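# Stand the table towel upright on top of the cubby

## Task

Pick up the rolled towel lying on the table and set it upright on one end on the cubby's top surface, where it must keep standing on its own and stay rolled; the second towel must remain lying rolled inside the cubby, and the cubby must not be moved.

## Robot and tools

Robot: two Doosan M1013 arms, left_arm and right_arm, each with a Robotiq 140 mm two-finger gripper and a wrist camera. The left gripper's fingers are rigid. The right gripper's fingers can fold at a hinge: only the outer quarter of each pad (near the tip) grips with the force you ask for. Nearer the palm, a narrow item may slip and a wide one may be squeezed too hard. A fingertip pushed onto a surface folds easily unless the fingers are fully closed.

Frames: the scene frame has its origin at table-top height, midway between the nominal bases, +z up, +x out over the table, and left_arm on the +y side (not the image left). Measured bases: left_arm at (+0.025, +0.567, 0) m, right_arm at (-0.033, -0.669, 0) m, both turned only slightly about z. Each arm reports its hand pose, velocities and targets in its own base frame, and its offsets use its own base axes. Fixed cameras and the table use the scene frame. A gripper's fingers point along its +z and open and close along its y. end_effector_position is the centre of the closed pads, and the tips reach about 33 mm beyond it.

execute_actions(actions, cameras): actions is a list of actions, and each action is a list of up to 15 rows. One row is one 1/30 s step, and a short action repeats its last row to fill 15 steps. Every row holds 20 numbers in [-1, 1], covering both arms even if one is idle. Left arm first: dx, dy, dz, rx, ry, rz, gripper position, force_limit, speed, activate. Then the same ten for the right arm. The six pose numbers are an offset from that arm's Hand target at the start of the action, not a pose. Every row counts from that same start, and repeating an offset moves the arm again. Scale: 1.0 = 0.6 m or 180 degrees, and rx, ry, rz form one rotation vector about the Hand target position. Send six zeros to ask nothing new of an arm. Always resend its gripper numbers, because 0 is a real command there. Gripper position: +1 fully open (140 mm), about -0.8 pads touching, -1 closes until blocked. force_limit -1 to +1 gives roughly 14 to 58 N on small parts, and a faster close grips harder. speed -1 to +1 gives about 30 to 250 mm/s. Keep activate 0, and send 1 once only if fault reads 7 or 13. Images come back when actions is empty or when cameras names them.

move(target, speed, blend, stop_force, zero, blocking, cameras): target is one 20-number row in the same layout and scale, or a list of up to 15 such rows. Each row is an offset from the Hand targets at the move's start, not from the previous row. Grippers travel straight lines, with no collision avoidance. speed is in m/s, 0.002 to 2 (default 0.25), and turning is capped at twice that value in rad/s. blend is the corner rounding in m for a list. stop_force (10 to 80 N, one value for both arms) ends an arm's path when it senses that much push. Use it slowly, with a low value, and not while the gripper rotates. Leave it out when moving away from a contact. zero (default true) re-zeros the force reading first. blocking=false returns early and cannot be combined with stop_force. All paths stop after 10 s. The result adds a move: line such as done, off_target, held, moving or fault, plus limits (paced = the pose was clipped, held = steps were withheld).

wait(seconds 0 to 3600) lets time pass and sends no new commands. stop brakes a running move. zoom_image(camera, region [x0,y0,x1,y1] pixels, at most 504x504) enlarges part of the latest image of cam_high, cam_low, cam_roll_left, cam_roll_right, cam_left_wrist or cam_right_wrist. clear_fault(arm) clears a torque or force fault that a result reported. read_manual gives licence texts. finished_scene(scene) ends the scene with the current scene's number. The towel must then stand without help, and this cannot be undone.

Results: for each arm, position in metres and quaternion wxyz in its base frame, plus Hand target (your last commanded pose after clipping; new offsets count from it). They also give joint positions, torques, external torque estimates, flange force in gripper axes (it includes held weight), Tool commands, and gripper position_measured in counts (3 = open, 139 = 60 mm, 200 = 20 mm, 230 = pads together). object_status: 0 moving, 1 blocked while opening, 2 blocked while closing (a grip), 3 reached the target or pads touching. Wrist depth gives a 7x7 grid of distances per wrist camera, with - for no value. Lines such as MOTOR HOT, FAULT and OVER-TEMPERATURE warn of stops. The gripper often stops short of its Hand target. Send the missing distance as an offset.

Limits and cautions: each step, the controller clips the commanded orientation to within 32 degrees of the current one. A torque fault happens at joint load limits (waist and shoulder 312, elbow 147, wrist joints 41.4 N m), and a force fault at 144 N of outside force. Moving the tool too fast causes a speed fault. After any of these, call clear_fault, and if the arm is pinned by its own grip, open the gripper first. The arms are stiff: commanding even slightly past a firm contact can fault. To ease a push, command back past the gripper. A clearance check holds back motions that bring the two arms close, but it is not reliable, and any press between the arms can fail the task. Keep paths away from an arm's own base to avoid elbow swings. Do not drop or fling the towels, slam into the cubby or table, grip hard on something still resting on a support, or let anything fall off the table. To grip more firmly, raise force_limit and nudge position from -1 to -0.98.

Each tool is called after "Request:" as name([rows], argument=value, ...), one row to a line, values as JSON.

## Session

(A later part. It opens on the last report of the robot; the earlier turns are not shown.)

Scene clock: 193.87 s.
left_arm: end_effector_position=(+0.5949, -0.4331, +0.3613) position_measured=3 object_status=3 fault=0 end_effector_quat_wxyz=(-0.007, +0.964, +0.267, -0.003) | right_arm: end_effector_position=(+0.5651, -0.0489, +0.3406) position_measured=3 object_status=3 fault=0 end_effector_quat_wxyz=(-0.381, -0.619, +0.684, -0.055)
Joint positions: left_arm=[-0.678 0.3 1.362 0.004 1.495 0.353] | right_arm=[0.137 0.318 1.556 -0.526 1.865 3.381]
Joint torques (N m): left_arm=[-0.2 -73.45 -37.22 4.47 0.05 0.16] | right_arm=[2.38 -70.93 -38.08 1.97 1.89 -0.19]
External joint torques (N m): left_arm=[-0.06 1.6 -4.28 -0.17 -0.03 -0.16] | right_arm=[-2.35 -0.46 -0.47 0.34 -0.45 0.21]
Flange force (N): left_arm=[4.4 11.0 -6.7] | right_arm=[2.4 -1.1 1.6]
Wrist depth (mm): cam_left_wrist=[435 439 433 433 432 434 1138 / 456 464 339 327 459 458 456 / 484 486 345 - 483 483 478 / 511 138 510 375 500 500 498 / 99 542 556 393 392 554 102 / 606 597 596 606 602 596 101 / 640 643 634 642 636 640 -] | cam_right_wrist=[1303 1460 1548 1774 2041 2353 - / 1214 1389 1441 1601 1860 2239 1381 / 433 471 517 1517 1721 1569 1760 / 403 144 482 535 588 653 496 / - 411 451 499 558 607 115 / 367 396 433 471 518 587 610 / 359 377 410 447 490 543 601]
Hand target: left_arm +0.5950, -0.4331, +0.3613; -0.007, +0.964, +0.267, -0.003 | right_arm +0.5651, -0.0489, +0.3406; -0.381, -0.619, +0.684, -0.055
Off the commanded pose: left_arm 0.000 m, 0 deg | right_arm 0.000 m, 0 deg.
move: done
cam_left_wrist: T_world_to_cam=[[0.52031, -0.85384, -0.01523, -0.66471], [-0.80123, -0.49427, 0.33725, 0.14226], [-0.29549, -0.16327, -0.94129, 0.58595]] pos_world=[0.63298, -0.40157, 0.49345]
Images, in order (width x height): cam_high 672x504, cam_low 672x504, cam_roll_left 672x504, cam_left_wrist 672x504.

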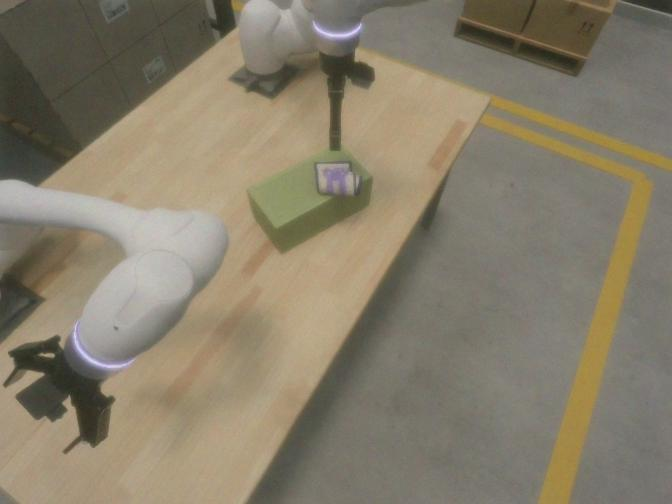

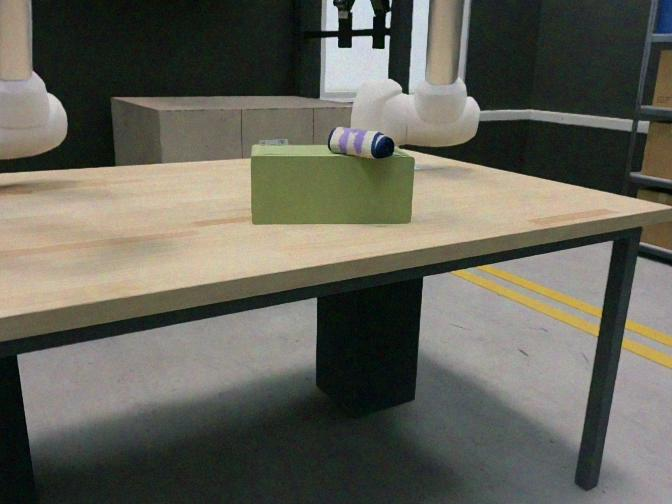

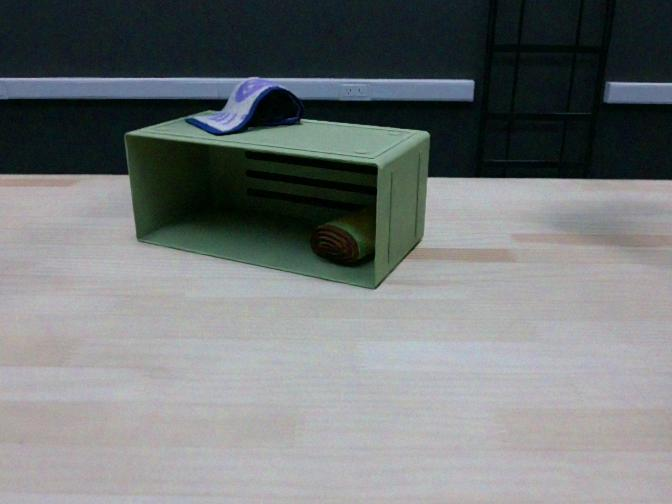

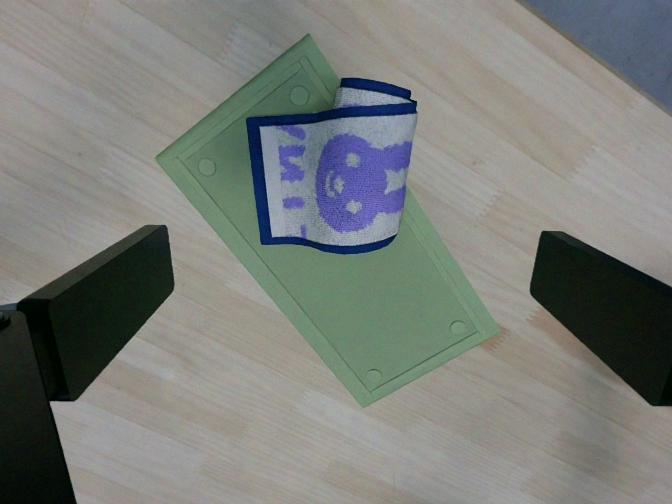

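Request:
move([
  [0.015,-0.03,-0.2,0,0,0,0.43,-1,-1,0,0,0,0,0,0,0,1,1,1,0],
  [0.015,-0.03,-0.315,0,0,0,0.43,-1,-1,0,0,0,0,0,0,0,1,1,1,0],
  [0.015,-0.03,-0.315,0,0,0,-1,-1,-1,0,0,0,0,0,0,0,1,1,1,0],
], speed=[0.25,0.1,0.1], blend=[0.01,0,0])

Request:
move(target=[0,0,0.2,0,0,0,-1,-1,-1,0,0,0,0,0,0,0,1,1,1,0], speed=0.12, cameras=["cam_low","cam_high","cam_roll_left","cam_left_wrist"])

Scene clock: 212.77 s.
left_arm: end_effector_position=(+0.6040, -0.4511, +0.1723) position_measured=115 object_status=0 fault=0 end_effector_quat_wxyz=(-0.007, +0.964, +0.267, -0.003) | right_arm: end_effector_position=(+0.5651, -0.0489, +0.3406) position_measured=3 object_status=3 fault=0 end_effector_quat_wxyz=(-0.381, -0.619, +0.684, -0.055)
Joint positions: left_arm=[-0.689 0.403 1.568 0.004 1.186 0.341] | right_arm=[0.137 0.318 1.556 -0.526 1.865 3.381]
Joint torques (N m): left_arm=[-3.08 -45 -17.72 2.24 -5.88 0.2] | right_arm=[2.31 -71.03 -38.06 2 1.76 -0.23]
External joint torques (N m): left_arm=[3.04 -34.26 -20.87 1.77 5.9 -0.2] | right_arm=[-2.3 -0.37 -0.49 0.31 -0.32 0.24]
Flange force (N): left_arm=[3.0 -3.1 -52.4] | right_arm=[2.3 -1.2 1.3]
Wrist depth (mm): cam_left_wrist=[267 144 144 111 117 268 267 / 153 152 148 112 111 283 281 / 162 156 156 116 115 300 300 / 172 176 145 - 142 316 319 / - 86 109 125 138 95 89 / - 66 196 - 195 - 76 / - - 213 212 208 - -] | cam_right_wrist=[1288 1415 1580 1830 2059 2329 2096 / 1214 1310 1460 1636 1830 2155 2135 / 433 468 518 1497 1671 1537 1734 / 400 144 477 534 591 650 135 / - 412 455 497 550 604 115 / 369 394 431 468 517 582 620 / 360 379 409 445 492 541 594]
Hand target: left_arm +0.6040, -0.4511, +0.1723; -0.007, +0.964, +0.267, -0.003 | right_arm +0.5651, -0.0489, +0.3406; -0.381, -0.619, +0.684, -0.055
Off the commanded pose: left_arm 0.000 m, 0 deg | right_arm 0.000 m, 0 deg.
move: done

Scene clock: 214.13 s.
left_arm: end_effector_position=(+0.6039, -0.4511, +0.2922) position_measured=116 object_status=2 fault=0 end_effector_quat_wxyz=(-0.007, +0.964, +0.267, -0.003) | right_arm: end_effector_position=(+0.5651, -0.0489, +0.3406) position_measured=3 object_status=3 fault=0 end_effector_quat_wxyz=(-0.381, -0.619, +0.684, -0.055)
Joint positions: left_arm=[-0.689 0.346 1.425 0.003 1.386 0.341] | right_arm=[0.137 0.318 1.556 -0.526 1.865 3.381]
Joint torques (N m): left_arm=[0 -77.02 -36.34 4.37 0.21 0.11] | right_arm=[2.52 -70.27 -37.95 2 1.81 -0.23]
External joint torques (N m): left_arm=[0.05 1 -4.6 -0.1 -0.19 -0.11] | right_arm=[-2.47 -1.01 -0.52 0.3 -0.37 0.25]
Flange force (N): left_arm=[4.3 10.7 -5.9] | right_arm=[2.7 -0.3 1.7]
Wrist depth (mm): cam_left_wrist=[371 375 358 373 373 371 1081 / 394 390 259 223 393 395 396 / 422 279 - - 421 418 415 / 449 448 143 310 159 439 440 / - 86 123 316 317 95 89 / - 66 502 339 339 - 75 / - - 554 554 549 - -] | cam_right_wrist=[1288 1424 1569 1788 2023 2427 - / 1201 1318 1478 1671 1890 2155 2116 / 431 467 516 1469 1683 1548 1721 / 400 143 475 531 593 650 135 / - 412 453 497 558 605 115 / 368 398 430 474 522 578 612 / 359 379 408 447 489 540 591]
Hand target: left_arm +0.6040, -0.4511, +0.2923; -0.007, +0.964, +0.267, -0.003 | right_arm +0.5651, -0.0489, +0.3406; -0.381, -0.619, +0.684, -0.055
Off the commanded pose: left_arm 0.000 m, 0 deg | right_arm 0.000 m, 0 deg.
move: done
cam_left_wrist: T_world_to_cam=[[0.52041, -0.85378, -0.01533, -0.6858], [-0.80113, -0.49437, 0.33733, 0.16371], [-0.29558, -0.16327, -0.94126, 0.52077]] pos_world=[0.64198, -0.41957, 0.42445]
Images, in order (width x height): cam_high 672x504, cam_low 672x504, cam_roll_left 672x504, cam_left_wrist 672x504.

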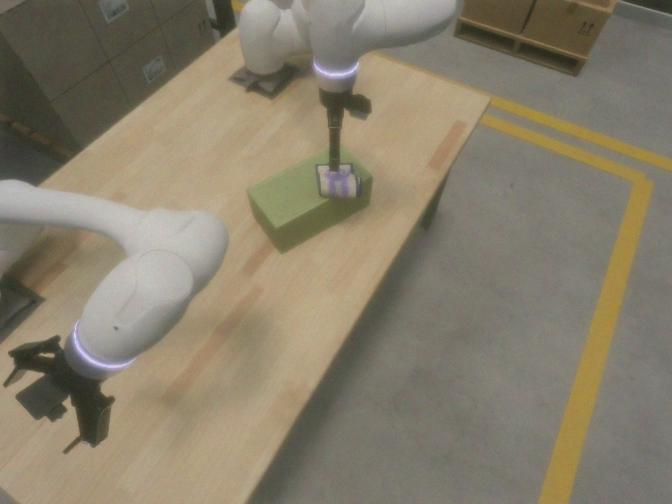

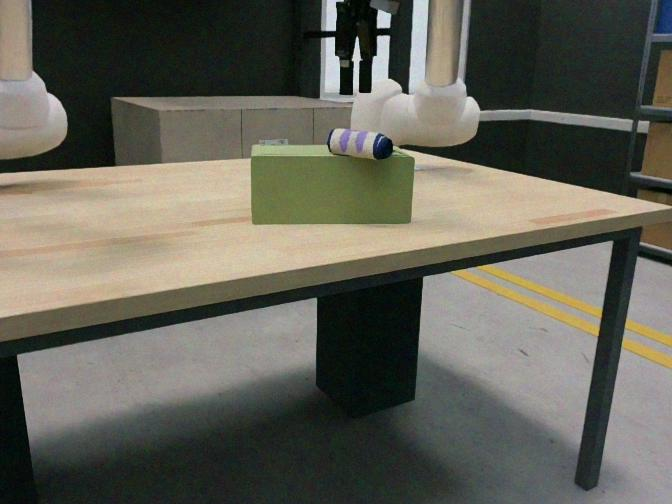

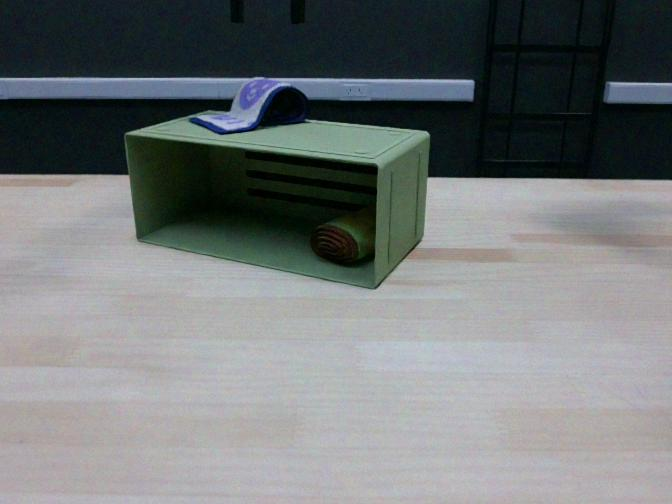

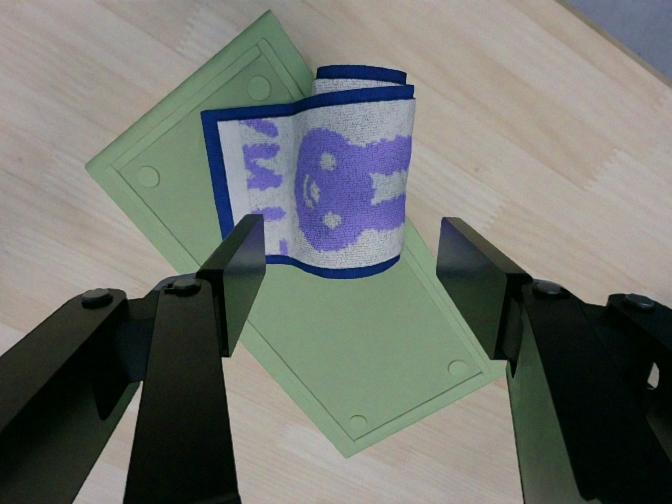

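Request:
move([
  [0,0,-0.18,0,0,0,0.43,-1,-1,0,0,0,0,0,0,0,1,1,1,0],
  [0,0,-0.18,0,0,0,-1,-1,-1,0,0,0,0,0,0,0,1,1,1,0],
], speed=0.12)

Request:
move(target=[0,0,0.2,0,0,0,-1,-1,-1,0,0,0,0,0,0,0,1,1,1,0], speed=0.1, cameras=["cam_low","cam_high","cam_roll_left","cam_left_wrist"])

Scene clock: 224.37 s.
left_arm: end_effector_position=(+0.6040, -0.4511, +0.1843) position_measured=164 object_status=0 fault=0 end_effector_quat_wxyz=(-0.007, +0.964, +0.267, -0.003) | right_arm: end_effector_position=(+0.5651, -0.0489, +0.3406) position_measured=3 object_status=3 fault=0 end_effector_quat_wxyz=(-0.381, -0.619, +0.684, -0.055)
Joint positions: left_arm=[-0.689 0.396 1.556 0.004 1.205 0.341] | right_arm=[0.137 0.318 1.556 -0.526 1.865 3.381]
Joint torques (N m): left_arm=[-0.36 -75.89 -31.55 4.06 0.08 0.19] | right_arm=[1.72 -70.34 -37.79 2.02 1.86 -0.19]
External joint torques (N m): left_arm=[0.81 -2.78 -7.21 -0.01 -0.06 -0.19] | right_arm=[-1.96 -0.56 -0.49 0.25 -0.42 0.21]
Flange force (N): left_arm=[5.1 10.3 -9.3] | right_arm=[2.0 -0.8 1.3]
Wrist depth (mm): cam_left_wrist=[281 157 155 125 276 277 276 / 166 162 161 - 287 294 295 / 174 173 - 124 306 312 312 / 185 185 108 - 140 329 331 / - 80 93 138 137 - 344 / - 72 57 211 210 - - / - 65 - 228 - - -] | cam_right_wrist=[1274 1398 1590 1802 2023 2329 - / 1142 1357 1478 1613 1860 2135 3034 / 433 469 510 585 1708 1569 1760 / 400 144 480 531 594 651 493 / - 410 453 499 560 607 115 / 368 398 429 471 521 585 613 / 359 379 408 445 489 544 599]
Hand target: left_arm +0.6040, -0.4511, +0.1843; -0.007, +0.964, +0.267, -0.003 | right_arm +0.5651, -0.0489, +0.3406; -0.381, -0.619, +0.684, -0.055
Off the commanded pose: left_arm 0.000 m, 0 deg | right_arm 0.000 m, 0 deg.
move: done

Scene clock: 225.93 s.
left_arm: end_effector_position=(+0.6040, -0.4511, +0.3042) position_measured=164 object_status=2 fault=0 end_effector_quat_wxyz=(-0.007, +0.964, +0.267, -0.003) | right_arm: end_effector_position=(+0.5651, -0.0489, +0.3406) position_measured=3 object_status=3 fault=0 end_effector_quat_wxyz=(-0.381, -0.619, +0.684, -0.055)
Joint positions: left_arm=[-0.689 0.342 1.408 0.003 1.407 0.342] | right_arm=[0.137 0.318 1.556 -0.526 1.865 3.381]
Joint torques (N m): left_arm=[-0.89 -77.56 -36.66 4.39 0.04 0.14] | right_arm=[2.25 -70.68 -38.05 2.02 1.84 -0.22]
External joint torques (N m): left_arm=[0.75 2.1 -4.37 -0.14 -0.02 -0.14] | right_arm=[-2.21 -0.84 -0.47 0.29 -0.39 0.24]
Flange force (N): left_arm=[5.7 11.7 -5.7] | right_arm=[2.4 -0.4 1.6]
Wrist depth (mm): cam_left_wrist=[386 387 378 130 378 383 1086 / 409 398 275 124 129 403 407 / 432 291 291 - 422 430 425 / 461 460 303 - 140 459 456 / 473 80 93 143 111 93 471 / - 72 57 356 - 65 - / - 64 - 566 - - -] | cam_right_wrist=[1288 1432 1624 1734 1988 2353 - / 1233 1325 1488 1647 1816 2196 1325 / 436 467 519 1497 1624 759 1802 / 401 144 475 531 596 655 494 / - 410 454 500 554 612 115 / 368 395 433 471 517 582 617 / 356 376 409 445 487 541 602]
Hand target: left_arm +0.6040, -0.4511, +0.3043; -0.007, +0.964, +0.267, -0.003 | right_arm +0.5651, -0.0489, +0.3406; -0.381, -0.619, +0.684, -0.055
Off the commanded pose: left_arm 0.000 m, 0 deg | right_arm 0.000 m, 0 deg.
move: done
cam_left_wrist: T_world_to_cam=[[0.52041, -0.85378, -0.01533, -0.68562], [-0.80113, -0.49437, 0.33733, 0.15966], [-0.29558, -0.16327, -0.94126, 0.53207]] pos_world=[0.64198, -0.41957, 0.43645]
Images, in order (width x height): cam_high 672x504, cam_low 672x504, cam_roll_left 672x504, cam_left_wrist 672x504.

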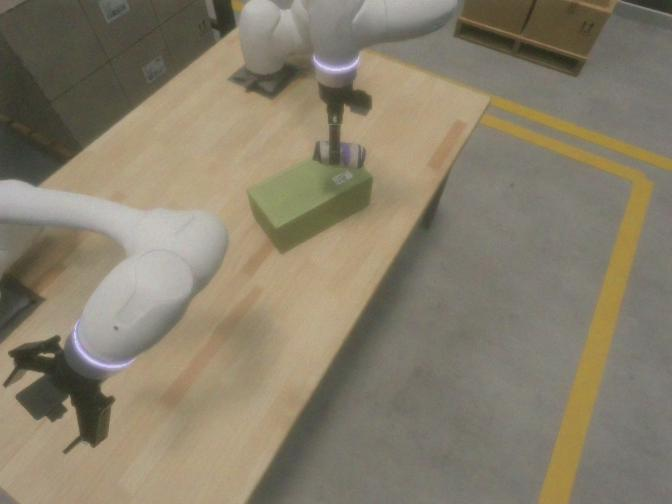

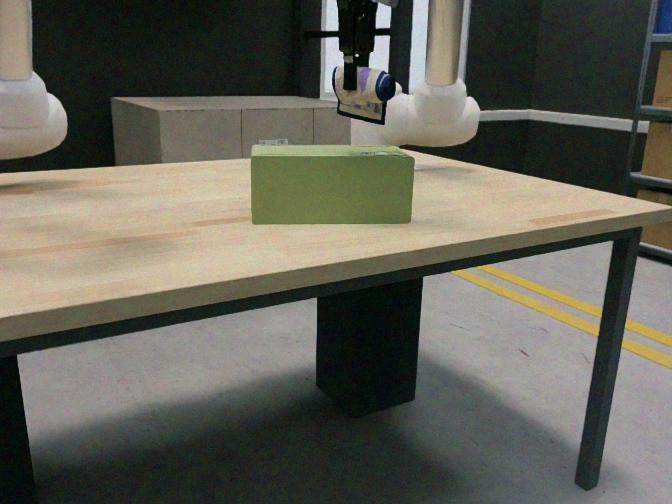

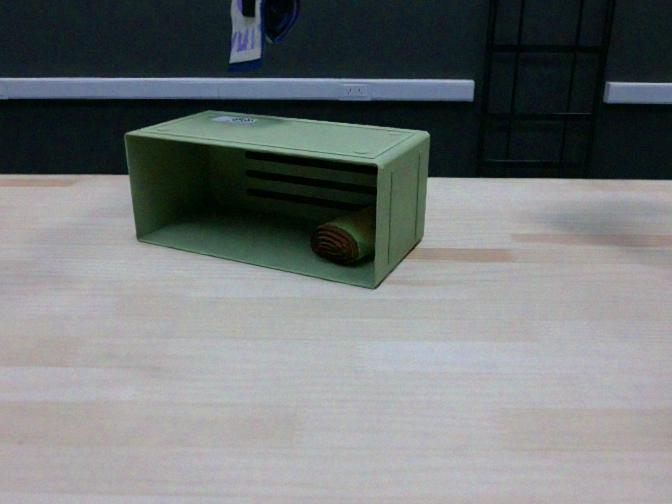

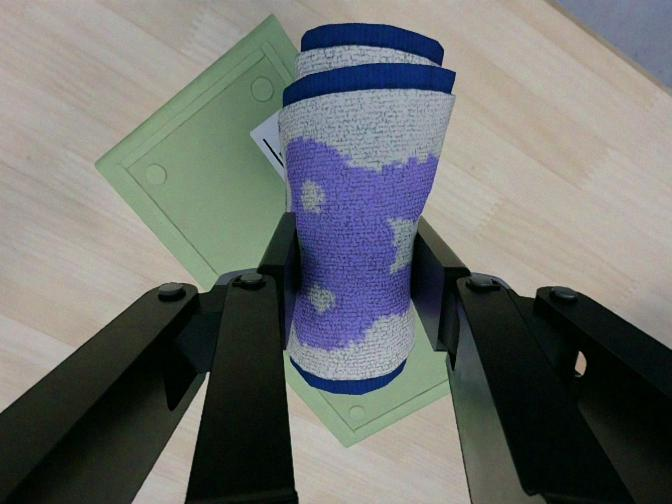

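Request:
move([
  [-0.59,-0.365,-0.03,0,0,0,-1,-1,-1,0,0,0,0,0,0,0,1,1,1,0],
  [-0.59,-0.365,-0.345,0,0,0,-1,-1,-1,0,0,0,0,0,0,0,1,1,1,0],
  [-0.65,-0.265,-0.43,0,0,0,-1,-1,-1,0,0,0,0,0,0,0,1,1,1,0],
], speed=[0.25,0.2,0.06], blend=[0.03,0,0], cameras=["cam_low","cam_roll_right","cam_roll_left","cam_left_wrist"])

Scene clock: 241.60 s.
left_arm: end_effector_position=(+0.2140, -0.6102, +0.0463) position_measured=164 object_status=2 fault=0 end_effector_quat_wxyz=(-0.007, +0.964, +0.267, -0.003) | right_arm: end_effector_position=(+0.5651, -0.0489, +0.3406) position_measured=3 object_status=3 fault=0 end_effector_quat_wxyz=(-0.381, -0.619, +0.684, -0.055)
Joint positions: left_arm=[-1.284 0.359 1.897 -0.008 0.899 -0.248] | right_arm=[0.137 0.318 1.556 -0.526 1.865 3.381]
Joint torques (N m): left_arm=[-0.51 -66.46 -24.87 3.33 0.76 0.1] | right_arm=[1.86 -70.3 -38.1 1.96 1.8 -0.23]
External joint torques (N m): left_arm=[0.75 -2.1 -7.36 0.01 -0.71 -0.1] | right_arm=[-1.93 -1.07 -0.45 0.35 -0.36 0.24]
Flange force (N): left_arm=[-1.3 11.3 -6.3] | right_arm=[2.1 0.1 1.5]
Wrist depth (mm): cam_left_wrist=[159 159 158 128 154 158 157 / 168 167 - 118 123 167 166 / 178 178 174 119 131 175 175 / 189 189 131 - 139 187 187 / - 80 93 133 133 89 195 / - 72 57 220 - - - / - 64 - 232 - - -] | cam_right_wrist=[1274 1389 1548 1788 2059 2402 2453 / 1233 1310 1469 1613 1845 2059 2812 / 435 469 518 1517 657 1875 1708 / 400 143 477 529 594 650 135 / - 411 455 500 552 608 115 / 368 396 431 468 516 584 617 / 358 375 406 445 490 541 594]
Hand target: left_arm +0.2140, -0.6101, +0.0463; -0.007, +0.964, +0.267, -0.003 | right_arm +0.5651, -0.0489, +0.3406; -0.381, -0.619, +0.684, -0.055
Off the commanded pose: left_arm 0.000 m, 0 deg | right_arm 0.000 m, 0 deg.
move: done
cam_left_wrist: T_world_to_cam=[[0.52045, -0.85376, -0.0152, -0.62239], [-0.80114, -0.49437, 0.3373, -0.14435], [-0.29548, -0.16337, -0.94127, 0.14791]] pos_world=[0.25198, -0.57857, 0.17845]
Images, in order (width x height): cam_low 672x504, cam_roll_left 672x504, cam_roll_right 672x504, cam_left_wrist 672x504.

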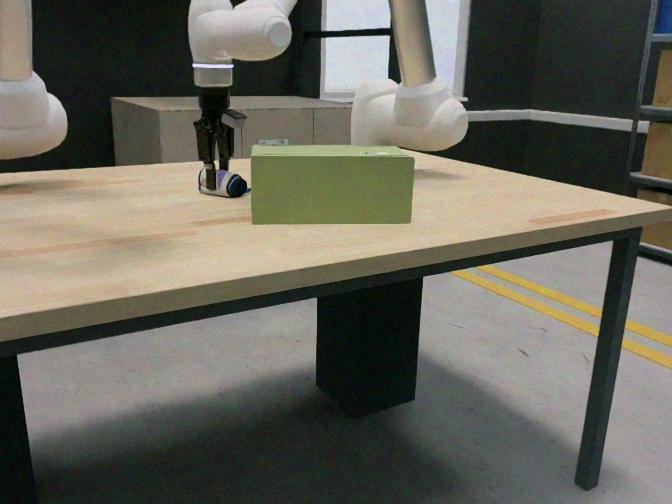

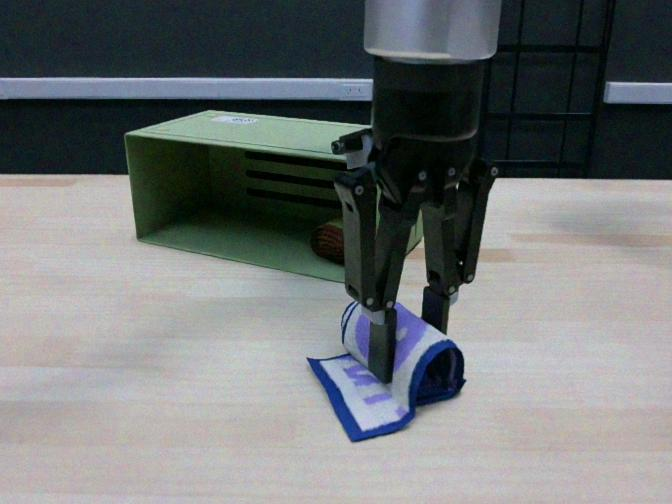

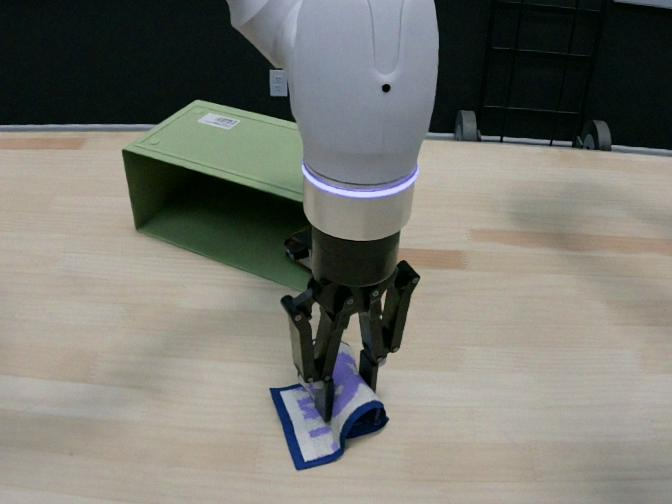

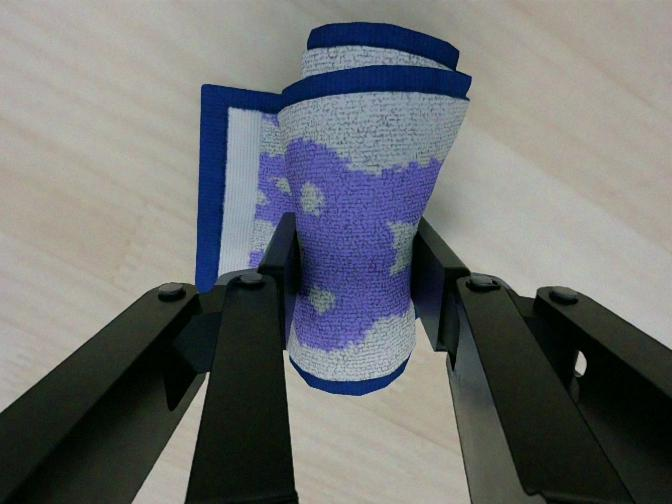

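Request:
move([
  [0,0,0,0,0,0,0.43,-1,-1,0,0,0,0,0,0,0,1,1,1,0],
  [0,0,0.27,0,0,0,0.43,-1,-1,0,0,0,0,0,0,0,1,1,1,0],
], speed=0.15, cameras=["cam_roll_left","cam_left_wrist"])

Scene clock: 254.43 s.
left_arm: end_effector_position=(+0.2140, -0.6101, +0.2082) position_measured=75 object_status=3 fault=0 end_effector_quat_wxyz=(-0.007, +0.964, +0.267, -0.003) | right_arm: end_effector_position=(+0.5651, -0.0489, +0.3406) position_measured=3 object_status=3 fault=0 end_effector_quat_wxyz=(-0.381, -0.619, +0.684, -0.055)
Joint positions: left_arm=[-1.284 0.22 1.749 -0.006 1.187 -0.251] | right_arm=[0.137 0.318 1.556 -0.526 1.865 3.381]
Joint torques (N m): left_arm=[-0.35 -61.88 -34.16 4.04 0.06 0.23] | right_arm=[2.36 -70.88 -37.96 1.93 1.81 -0.26]
External joint torques (N m): left_arm=[0.04 1.34 -4.23 -0.07 -0.01 -0.23] | right_arm=[-2.53 -0.6 -0.63 0.36 -0.36 0.28]
Flange force (N): left_arm=[-2.3 9.8 -4.1] | right_arm=[2.6 -1.1 1.3]
Wrist depth (mm): cam_left_wrist=[302 302 300 302 301 300 300 / 320 318 317 277 312 313 315 / 339 337 339 288 336 336 333 / 358 350 350 360 355 149 359 / - 80 385 381 379 110 89 / - 403 410 409 405 411 62 / - - 442 443 441 - -] | cam_right_wrist=[1274 1389 1558 1830 1988 2329 2453 / 1214 1341 1478 1636 1860 2096 1450 / 433 471 517 579 1683 1569 1860 / 398 143 480 534 594 650 496 / - 413 453 499 553 601 115 / 368 395 429 472 522 584 615 / 361 378 409 449 494 543 599]
Hand target: left_arm +0.2140, -0.6101, +0.2083; -0.007, +0.964, +0.267, -0.003 | right_arm +0.5651, -0.0489, +0.3406; -0.381, -0.619, +0.684, -0.055
Off the commanded pose: left_arm 0.000 m, 0 deg | right_arm 0.000 m, 0 deg.
move: done
cam_left_wrist: T_world_to_cam=[[0.52042, -0.85377, -0.01528, -0.61982], [-0.80115, -0.49438, 0.33725, -0.19893], [-0.29549, -0.16327, -0.94129, 0.30047]] pos_world=[0.25198, -0.57847, 0.34045]

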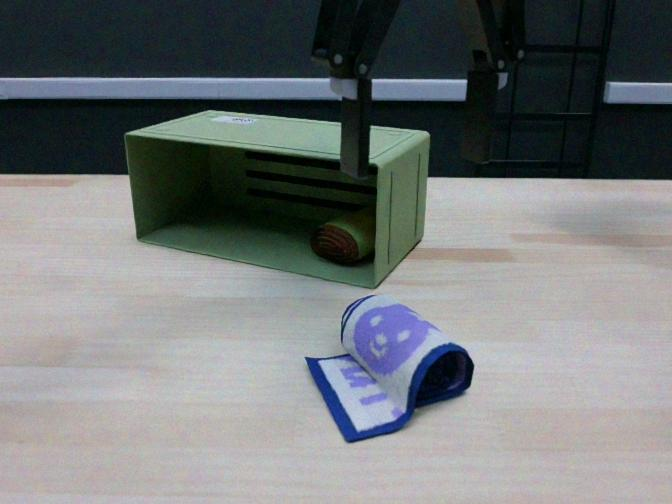

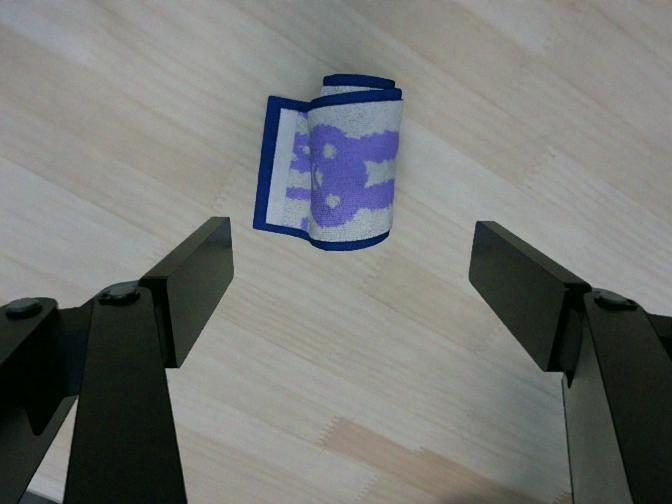

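Request:
move(target=[0.025,-0.008,-0.14,0,0,0,-1,-1,-0.3,0,0,0,0,0,0,0,1,1,1,0], speed=0.15)

Request:
move(target=[0,0,-0.1,0,0,0,-1,-1,-0.3,0,0,0,0,0,0,0,1,1,1,0], speed=0.02, stop_force=10, cameras=["cam_roll_left","cam_left_wrist"])

Scene clock: 259.83 s.
left_arm: end_effector_position=(+0.2290, -0.6149, +0.1243) position_measured=232 object_status=3 fault=0 end_effector_quat_wxyz=(-0.007, +0.964, +0.267, -0.003) | right_arm: end_effector_position=(+0.5651, -0.0489, +0.3406) position_measured=3 object_status=3 fault=0 end_effector_quat_wxyz=(-0.381, -0.619, +0.684, -0.055)
Joint positions: left_arm=[-1.264 0.297 1.816 -0.006 1.043 -0.23] | right_arm=[0.137 0.318 1.556 -0.526 1.865 3.381]
Joint torques (N m): left_arm=[-0.07 -66.61 -31.46 3.84 0.14 0.14] | right_arm=[2.6 -70.65 -37.92 1.92 1.82 -0.24]
External joint torques (N m): left_arm=[0.33 0.42 -4.24 -0.13 -0.09 -0.14] | right_arm=[-2.65 -0.57 -0.4 0.36 -0.37 0.26]
Flange force (N): left_arm=[-1.3 8.8 -3.5] | right_arm=[2.6 -0.9 1.8]
Wrist depth (mm): cam_left_wrist=[227 228 227 227 226 225 225 / 240 240 238 196 239 238 238 / 255 254 256 197 253 254 253 / 272 272 268 119 270 271 269 / 292 287 87 81 82 88 286 / - - - - 64 69 65 / - - - - - - -] | cam_right_wrist=[1274 1424 1558 1774 1988 2377 - / 1214 1333 1460 1636 1816 2155 2329 / 437 468 519 1507 1721 1548 1647 / 402 144 480 528 594 651 135 / - 410 452 499 556 605 114 / 368 398 431 468 521 578 607 / 360 380 407 447 487 544 594]
Hand target: left_arm +0.2290, -0.6149, +0.1243; -0.007, +0.964, +0.267, -0.003 | right_arm +0.5651, -0.0489, +0.3406; -0.381, -0.619, +0.684, -0.055
Off the commanded pose: left_arm 0.000 m, 0 deg | right_arm 0.000 m, 0 deg.
move: done

Scene clock: 263.30 s.
left_arm: end_effector_position=(+0.2290, -0.6150, +0.0671) position_measured=232 object_status=3 fault=0 end_effector_quat_wxyz=(-0.007, +0.964, +0.267, -0.003) | right_arm: end_effector_position=(+0.5651, -0.0489, +0.3406) position_measured=3 object_status=3 fault=0 end_effector_quat_wxyz=(-0.381, -0.619, +0.684, -0.055)
Joint positions: left_arm=[-1.264 0.351 1.863 -0.007 0.942 -0.229] | right_arm=[0.137 0.318 1.556 -0.526 1.865 3.381]
Joint torques (N m): left_arm=[-1.11 -60.22 -21.65 3.4 0.56 0.1] | right_arm=[1.82 -69.98 -37.94 1.96 1.89 -0.25]
External joint torques (N m): left_arm=[1.11 -8.51 -11.69 0.06 -0.51 -0.1] | right_arm=[-1.65 -1.79 -0.71 0.37 -0.45 0.26]
Flange force (N): left_arm=[-0.6 11.4 -16.6] | right_arm=[2.2 0.9 1.3]
Wrist depth (mm): cam_left_wrist=[177 176 175 177 176 175 175 / 186 186 185 146 186 185 185 / 199 198 - - 194 198 196 / 211 212 - 119 207 210 209 / 226 223 87 81 82 88 223 / - - - - 64 69 65 / - - - - - - -] | cam_right_wrist=[1220 1424 1537 1734 2041 2377 - / 1220 1341 1478 1636 1845 2176 2155 / 434 470 521 1527 1708 1527 1636 / 401 144 480 533 597 644 135 / - 413 452 499 554 607 114 / 369 396 433 468 522 584 617 / 359 377 409 444 489 546 593]
Hand target: left_arm +0.2290, -0.6150, +0.0672; -0.007, +0.964, +0.267, -0.003 (not the last commanded pose) | right_arm +0.5651, -0.0489, +0.3406; -0.381, -0.619, +0.684, -0.055
Off the commanded pose: left_arm 0.003 m, 0 deg | right_arm 0.000 m, 0 deg.
move: contact (left_arm)
cam_left_wrist: T_world_to_cam=[[0.52038, -0.8538, -0.01517, -0.63399], [-0.80118, -0.4943, 0.3373, -0.14167], [-0.29548, -0.16337, -0.94128, 0.17113]] pos_world=[0.26698, -0.58337, 0.19925]

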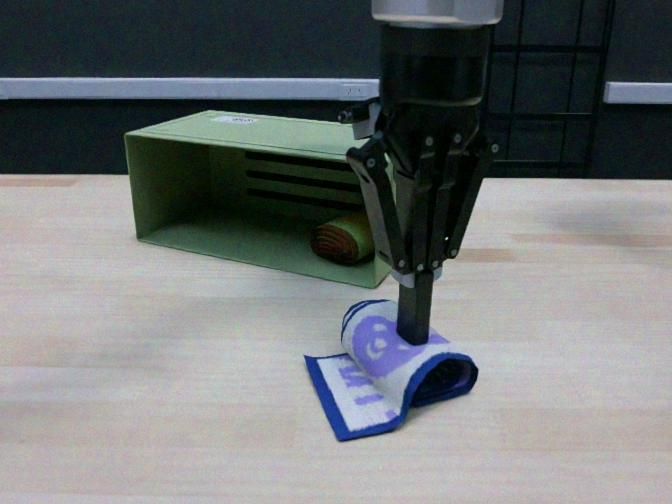

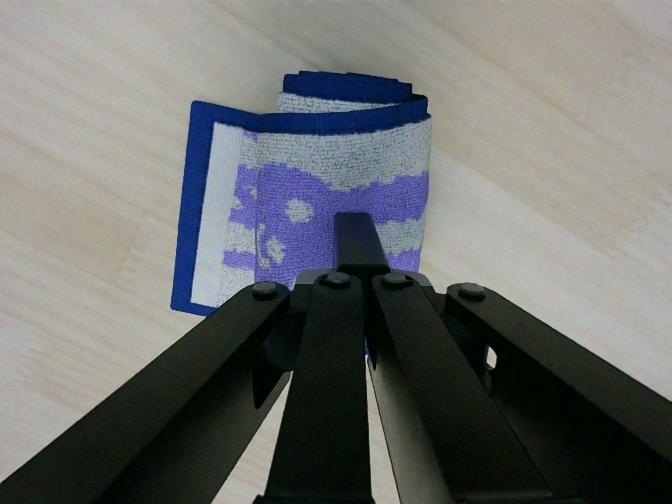

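Request:
move(target=[0.043,-0.0715,0.003,0,0,0,-1,-1,-0.3,0,0,0,0,0,0,0,1,1,1,0], speed=0.06, cameras=["cam_roll_left","cam_left_wrist"])

Scene clock: 266.60 s.
left_arm: end_effector_position=(+0.2548, -0.6579, +0.0690) position_measured=232 object_status=3 fault=0 end_effector_quat_wxyz=(-0.007, +0.964, +0.267, -0.003) | right_arm: end_effector_position=(+0.5651, -0.0489, +0.3406) position_measured=3 object_status=3 fault=0 end_effector_quat_wxyz=(-0.381, -0.619, +0.684, -0.055)
Joint positions: left_arm=[-1.248 0.415 1.761 -0.006 0.98 -0.213] | right_arm=[0.137 0.318 1.556 -0.526 1.865 3.381]
Joint torques (N m): left_arm=[-0.24 -77.41 -29.83 3.61 0.1 0.08] | right_arm=[2.15 -70.5 -37.73 2.01 1.82 -0.17]
External joint torques (N m): left_arm=[0.14 1.59 -4.46 -0.06 -0.05 -0.08] | right_arm=[-2.11 -0.97 -0.73 0.29 -0.37 0.19]
Flange force (N): left_arm=[-1.8 11.2 -1.9] | right_arm=[2.5 -0.5 1.0]
Wrist depth (mm): cam_left_wrist=[178 178 178 178 178 177 177 / 187 184 147 188 188 187 187 / 201 158 154 197 198 199 197 / 213 209 - 119 212 211 210 / 228 222 87 81 87 88 226 / - - - - 64 69 65 / - - - - - - -] | cam_right_wrist=[1253 1357 1590 1747 2041 2306 - / 1214 1349 1469 1624 1890 2135 2377 / 436 470 510 572 1734 1802 1683 / 400 143 480 529 591 650 135 / - 413 454 498 552 604 114 / 368 395 429 472 518 582 615 / 359 376 410 450 492 546 599]
Hand target: left_arm +0.2548, -0.6579, +0.0690; -0.007, +0.964, +0.267, -0.003 | right_arm +0.5651, -0.0489, +0.3406; -0.381, -0.619, +0.684, -0.055
Off the commanded pose: left_arm 0.000 m, 0 deg | right_arm 0.000 m, 0 deg.
move: done
cam_left_wrist: T_world_to_cam=[[0.52036, -0.85381, -0.01507, -0.68404], [-0.8012, -0.49425, 0.33734, -0.14282], [-0.29548, -0.16347, -0.94126, 0.17347]] pos_world=[0.29278, -0.62627, 0.20115]

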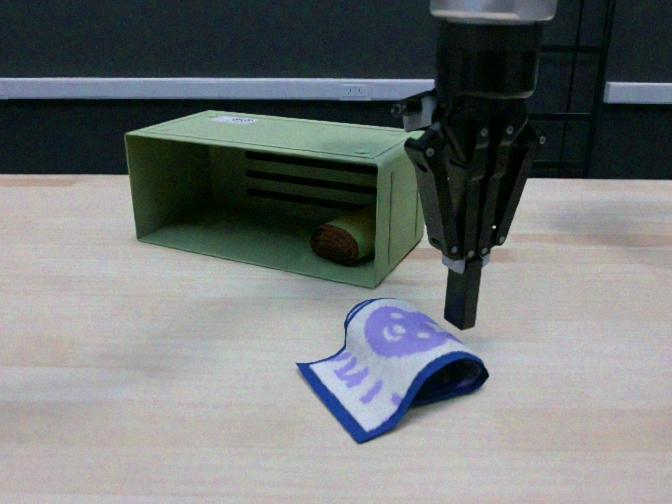

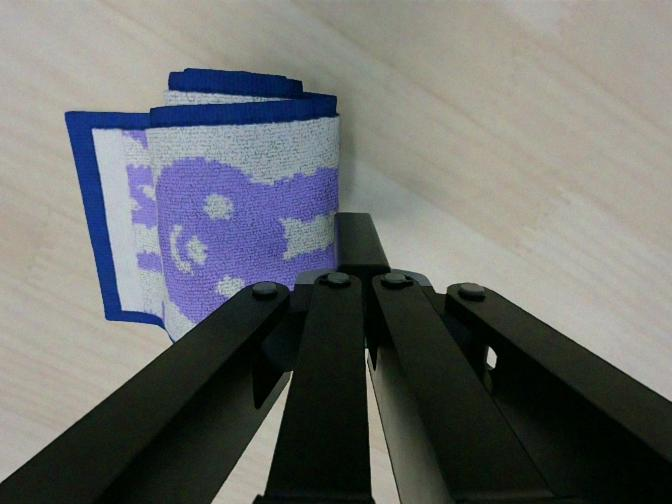

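Request:
move([
  [0,0,0.12,0,0,0,-0.39,-1,-1,0,0,0,0,0,0,0,1,1,1,0],
  [-0.11,0.158,0.12,0,0,0,-0.39,-1,-1,0,0,0,0,0,0,0,1,1,1,0],
  [-0.11,0.158,-0.025,0,0,0,-0.39,-1,-1,0,0,0,0,0,0,0,1,1,1,0],
], speed=0.2, blend=[0.02,0.02,0])

Request:
move(target=[0,0,-0.05,0,0,0,-0.39,-1,-1,0,0,0,0,0,0,0,1,1,1,0], speed=0.01, stop_force=12, cameras=["cam_roll_left","cam_left_wrist"])

Scene clock: 287.57 s.
left_arm: end_effector_position=(+0.1888, -0.5631, +0.0540) position_measured=178 object_status=3 fault=0 end_effector_quat_wxyz=(-0.007, +0.964, +0.267, -0.003) | right_arm: end_effector_position=(+0.5651, -0.0489, +0.3406) position_measured=3 object_status=3 fault=0 end_effector_quat_wxyz=(-0.381, -0.619, +0.684, -0.055)
Joint positions: left_arm=[-1.302 0.281 1.994 -0.008 0.881 -0.266] | right_arm=[0.137 0.318 1.556 -0.526 1.865 3.381]
Joint torques (N m): left_arm=[-0.17 -61.84 -27.53 3.41 0.09 0.13] | right_arm=[2.08 -70.66 -37.98 1.93 1.82 -0.2]
External joint torques (N m): left_arm=[0.22 1.21 -4.32 -0.11 -0.04 -0.13] | right_arm=[-2 -0.81 -0.47 0.37 -0.38 0.22]
Flange force (N): left_arm=[-1.9 9.6 -1.9] | right_arm=[2.1 -0.4 1.4]
Wrist depth (mm): cam_left_wrist=[165 165 166 165 165 160 164 / 175 175 175 171 166 131 173 / 185 184 184 181 162 136 182 / 197 198 194 187 140 149 195 / 209 80 93 211 95 93 206 / - 70 - 226 - 64 - / - 67 - 244 - - -] | cam_right_wrist=[1288 1406 1569 1774 2059 2377 - / 1233 1341 1469 1647 1830 2116 2155 / 437 469 521 1497 1683 1624 1774 / 402 143 482 534 594 650 134 / - 410 454 498 557 602 115 / 367 394 431 470 521 587 613 / 358 377 409 449 488 546 601]
Hand target: left_arm +0.1888, -0.5631, +0.0540; -0.007, +0.964, +0.267, -0.003 | right_arm +0.5651, -0.0489, +0.3406; -0.381, -0.619, +0.684, -0.055
Off the commanded pose: left_arm 0.000 m, 0 deg | right_arm 0.000 m, 0 deg.
move: done

Scene clock: 289.87 s.
left_arm: end_effector_position=(+0.1888, -0.5632, +0.0368) position_measured=178 object_status=3 fault=0 end_effector_quat_wxyz=(-0.007, +0.964, +0.267, -0.003) | right_arm: end_effector_position=(+0.5651, -0.0489, +0.3406) position_measured=3 object_status=3 fault=0 end_effector_quat_wxyz=(-0.381, -0.619, +0.684, -0.055)
Joint positions: left_arm=[-1.302 0.301 2.006 -0.008 0.849 -0.266] | right_arm=[0.137 0.318 1.556 -0.526 1.865 3.381]
Joint torques (N m): left_arm=[-0.05 -50.78 -19.69 3.25 -0.13 0.12] | right_arm=[1.85 -70.33 -37.9 2.01 1.86 -0.25]
External joint torques (N m): left_arm=[0.29 -10.5 -11.09 -0.06 0.18 -0.12] | right_arm=[-1.65 -1.14 -0.58 0.31 -0.41 0.27]
Flange force (N): left_arm=[-1.3 7.0 -20.6] | right_arm=[1.9 0.1 1.2]
Wrist depth (mm): cam_left_wrist=[150 150 150 150 150 146 148 / 159 159 158 156 155 115 117 / 168 169 169 - 134 121 164 / 179 179 177 150 131 128 175 / 189 80 93 - 95 - 187 / - - - 205 - 64 - / - 67 - 221 - - -] | cam_right_wrist=[1253 1415 1613 1747 2005 2329 1860 / 1220 1318 1488 1613 1890 2217 1890 / 433 468 515 1507 1671 1624 2116 / 400 144 479 531 597 648 496 / - 412 451 498 554 605 115 / 367 396 429 469 522 581 610 / 359 379 411 446 489 544 596]
Hand target: left_arm +0.1888, -0.5632, +0.0368; -0.007, +0.964, +0.267, -0.003 (not the last commanded pose) | right_arm +0.5651, -0.0489, +0.3406; -0.381, -0.619, +0.684, -0.055
Off the commanded pose: left_arm 0.013 m, 0 deg | right_arm 0.000 m, 0 deg.
move: contact (left_arm)
cam_left_wrist: T_world_to_cam=[[0.5204, -0.85379, -0.01485, -0.56936], [-0.80121, -0.49422, 0.33736, -0.13805], [-0.29538, -0.16367, -0.94126, 0.13911]] pos_world=[0.22678, -0.53157, 0.16905]

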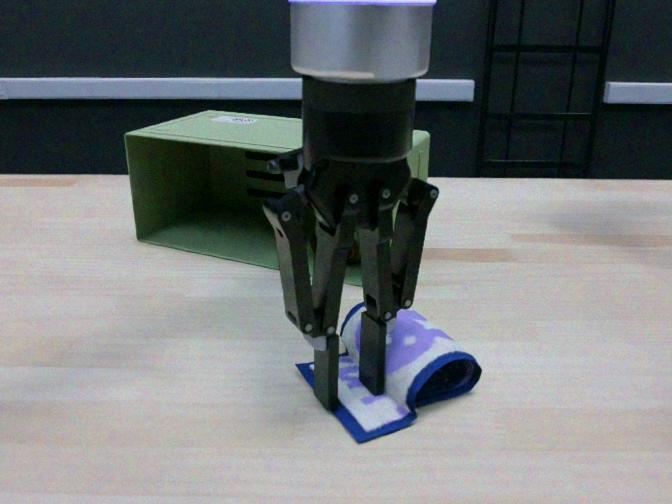

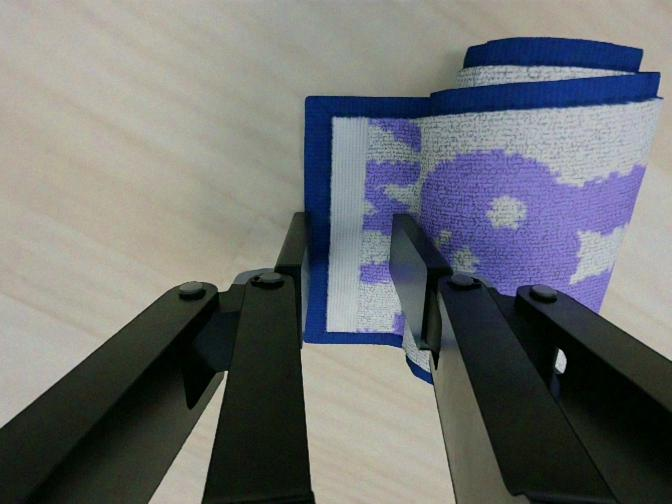

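Request:
move([
  [0,0,0.0,0,0,0,-1,-1,-1,0,0,0,0,0,0,0,1,1,1,0],
  [0,0,0.0015,0,0,0,-1,-1,-1,0,0,0,0,0,0,0,1,1,1,0],
  [0.015,-0.025,0.06,0,0,0,-1,-1,-1,0,0,0,0,0,0,0,1,1,1,0],
], speed=0.08, cameras=["cam_roll_left","cam_left_wrist"])

Scene clock: 295.80 s.
left_arm: end_effector_position=(+0.1978, -0.5782, +0.0728) position_measured=210 object_status=2 fault=0 end_effector_quat_wxyz=(-0.007, +0.964, +0.267, -0.003) | right_arm: end_effector_position=(+0.5651, -0.0489, +0.3406) position_measured=3 object_status=3 fault=0 end_effector_quat_wxyz=(-0.381, -0.619, +0.684, -0.055)
Joint positions: left_arm=[-1.294 0.283 1.947 -0.007 0.926 -0.259] | right_arm=[0.137 0.318 1.556 -0.526 1.865 3.381]
Joint torques (N m): left_arm=[-0.8 -62.66 -28.81 3.57 0.04 0.14] | right_arm=[2.02 -70.8 -37.94 1.93 1.75 -0.17]
External joint torques (N m): left_arm=[0.47 1.11 -4.13 -0.18 0 -0.14] | right_arm=[-1.92 -0.64 -0.48 0.38 -0.3 0.19]
Flange force (N): left_arm=[-1.4 9.3 -2.2] | right_arm=[2.0 -0.6 1.1]
Wrist depth (mm): cam_left_wrist=[182 181 182 181 181 179 181 / 192 192 192 189 150 174 191 / 203 204 203 - 155 173 203 / 217 217 216 119 121 219 216 / 232 226 87 81 - 95 229 / - - - - - 72 65 / - 62 - - - - -] | cam_right_wrist=[1274 1389 1580 1830 2023 2306 1890 / 1214 1325 1469 1802 1890 2196 1349 / 433 467 521 587 642 1469 1671 / 399 144 478 524 588 653 135 / - 412 454 499 556 612 115 / 368 396 429 470 519 578 613 / 358 379 409 446 490 540 597]
Hand target: left_arm +0.1978, -0.5782, +0.0728; -0.007, +0.964, +0.267, -0.003 | right_arm +0.5651, -0.0489, +0.3406; -0.381, -0.619, +0.684, -0.055
Off the commanded pose: left_arm 0.000 m, 0 deg | right_arm 0.000 m, 0 deg.
move: done
cam_left_wrist: T_world_to_cam=[[0.52033, -0.85383, -0.01491, -0.58622], [-0.80125, -0.49418, 0.33732, -0.15031], [-0.29538, -0.16357, -0.94127, 0.17327]] pos_world=[0.23578, -0.54647, 0.20505]

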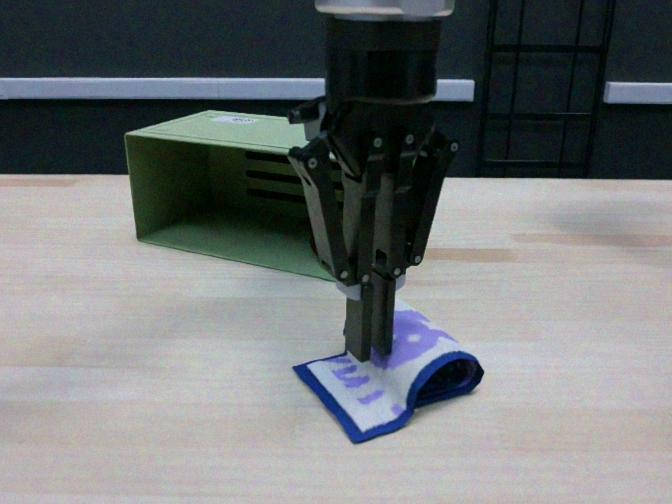

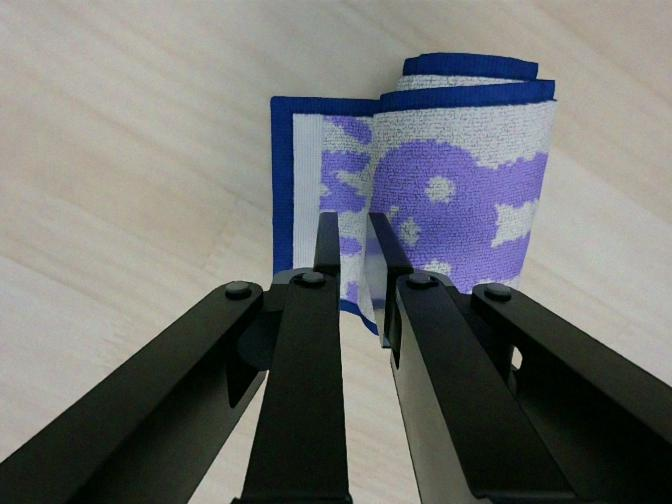

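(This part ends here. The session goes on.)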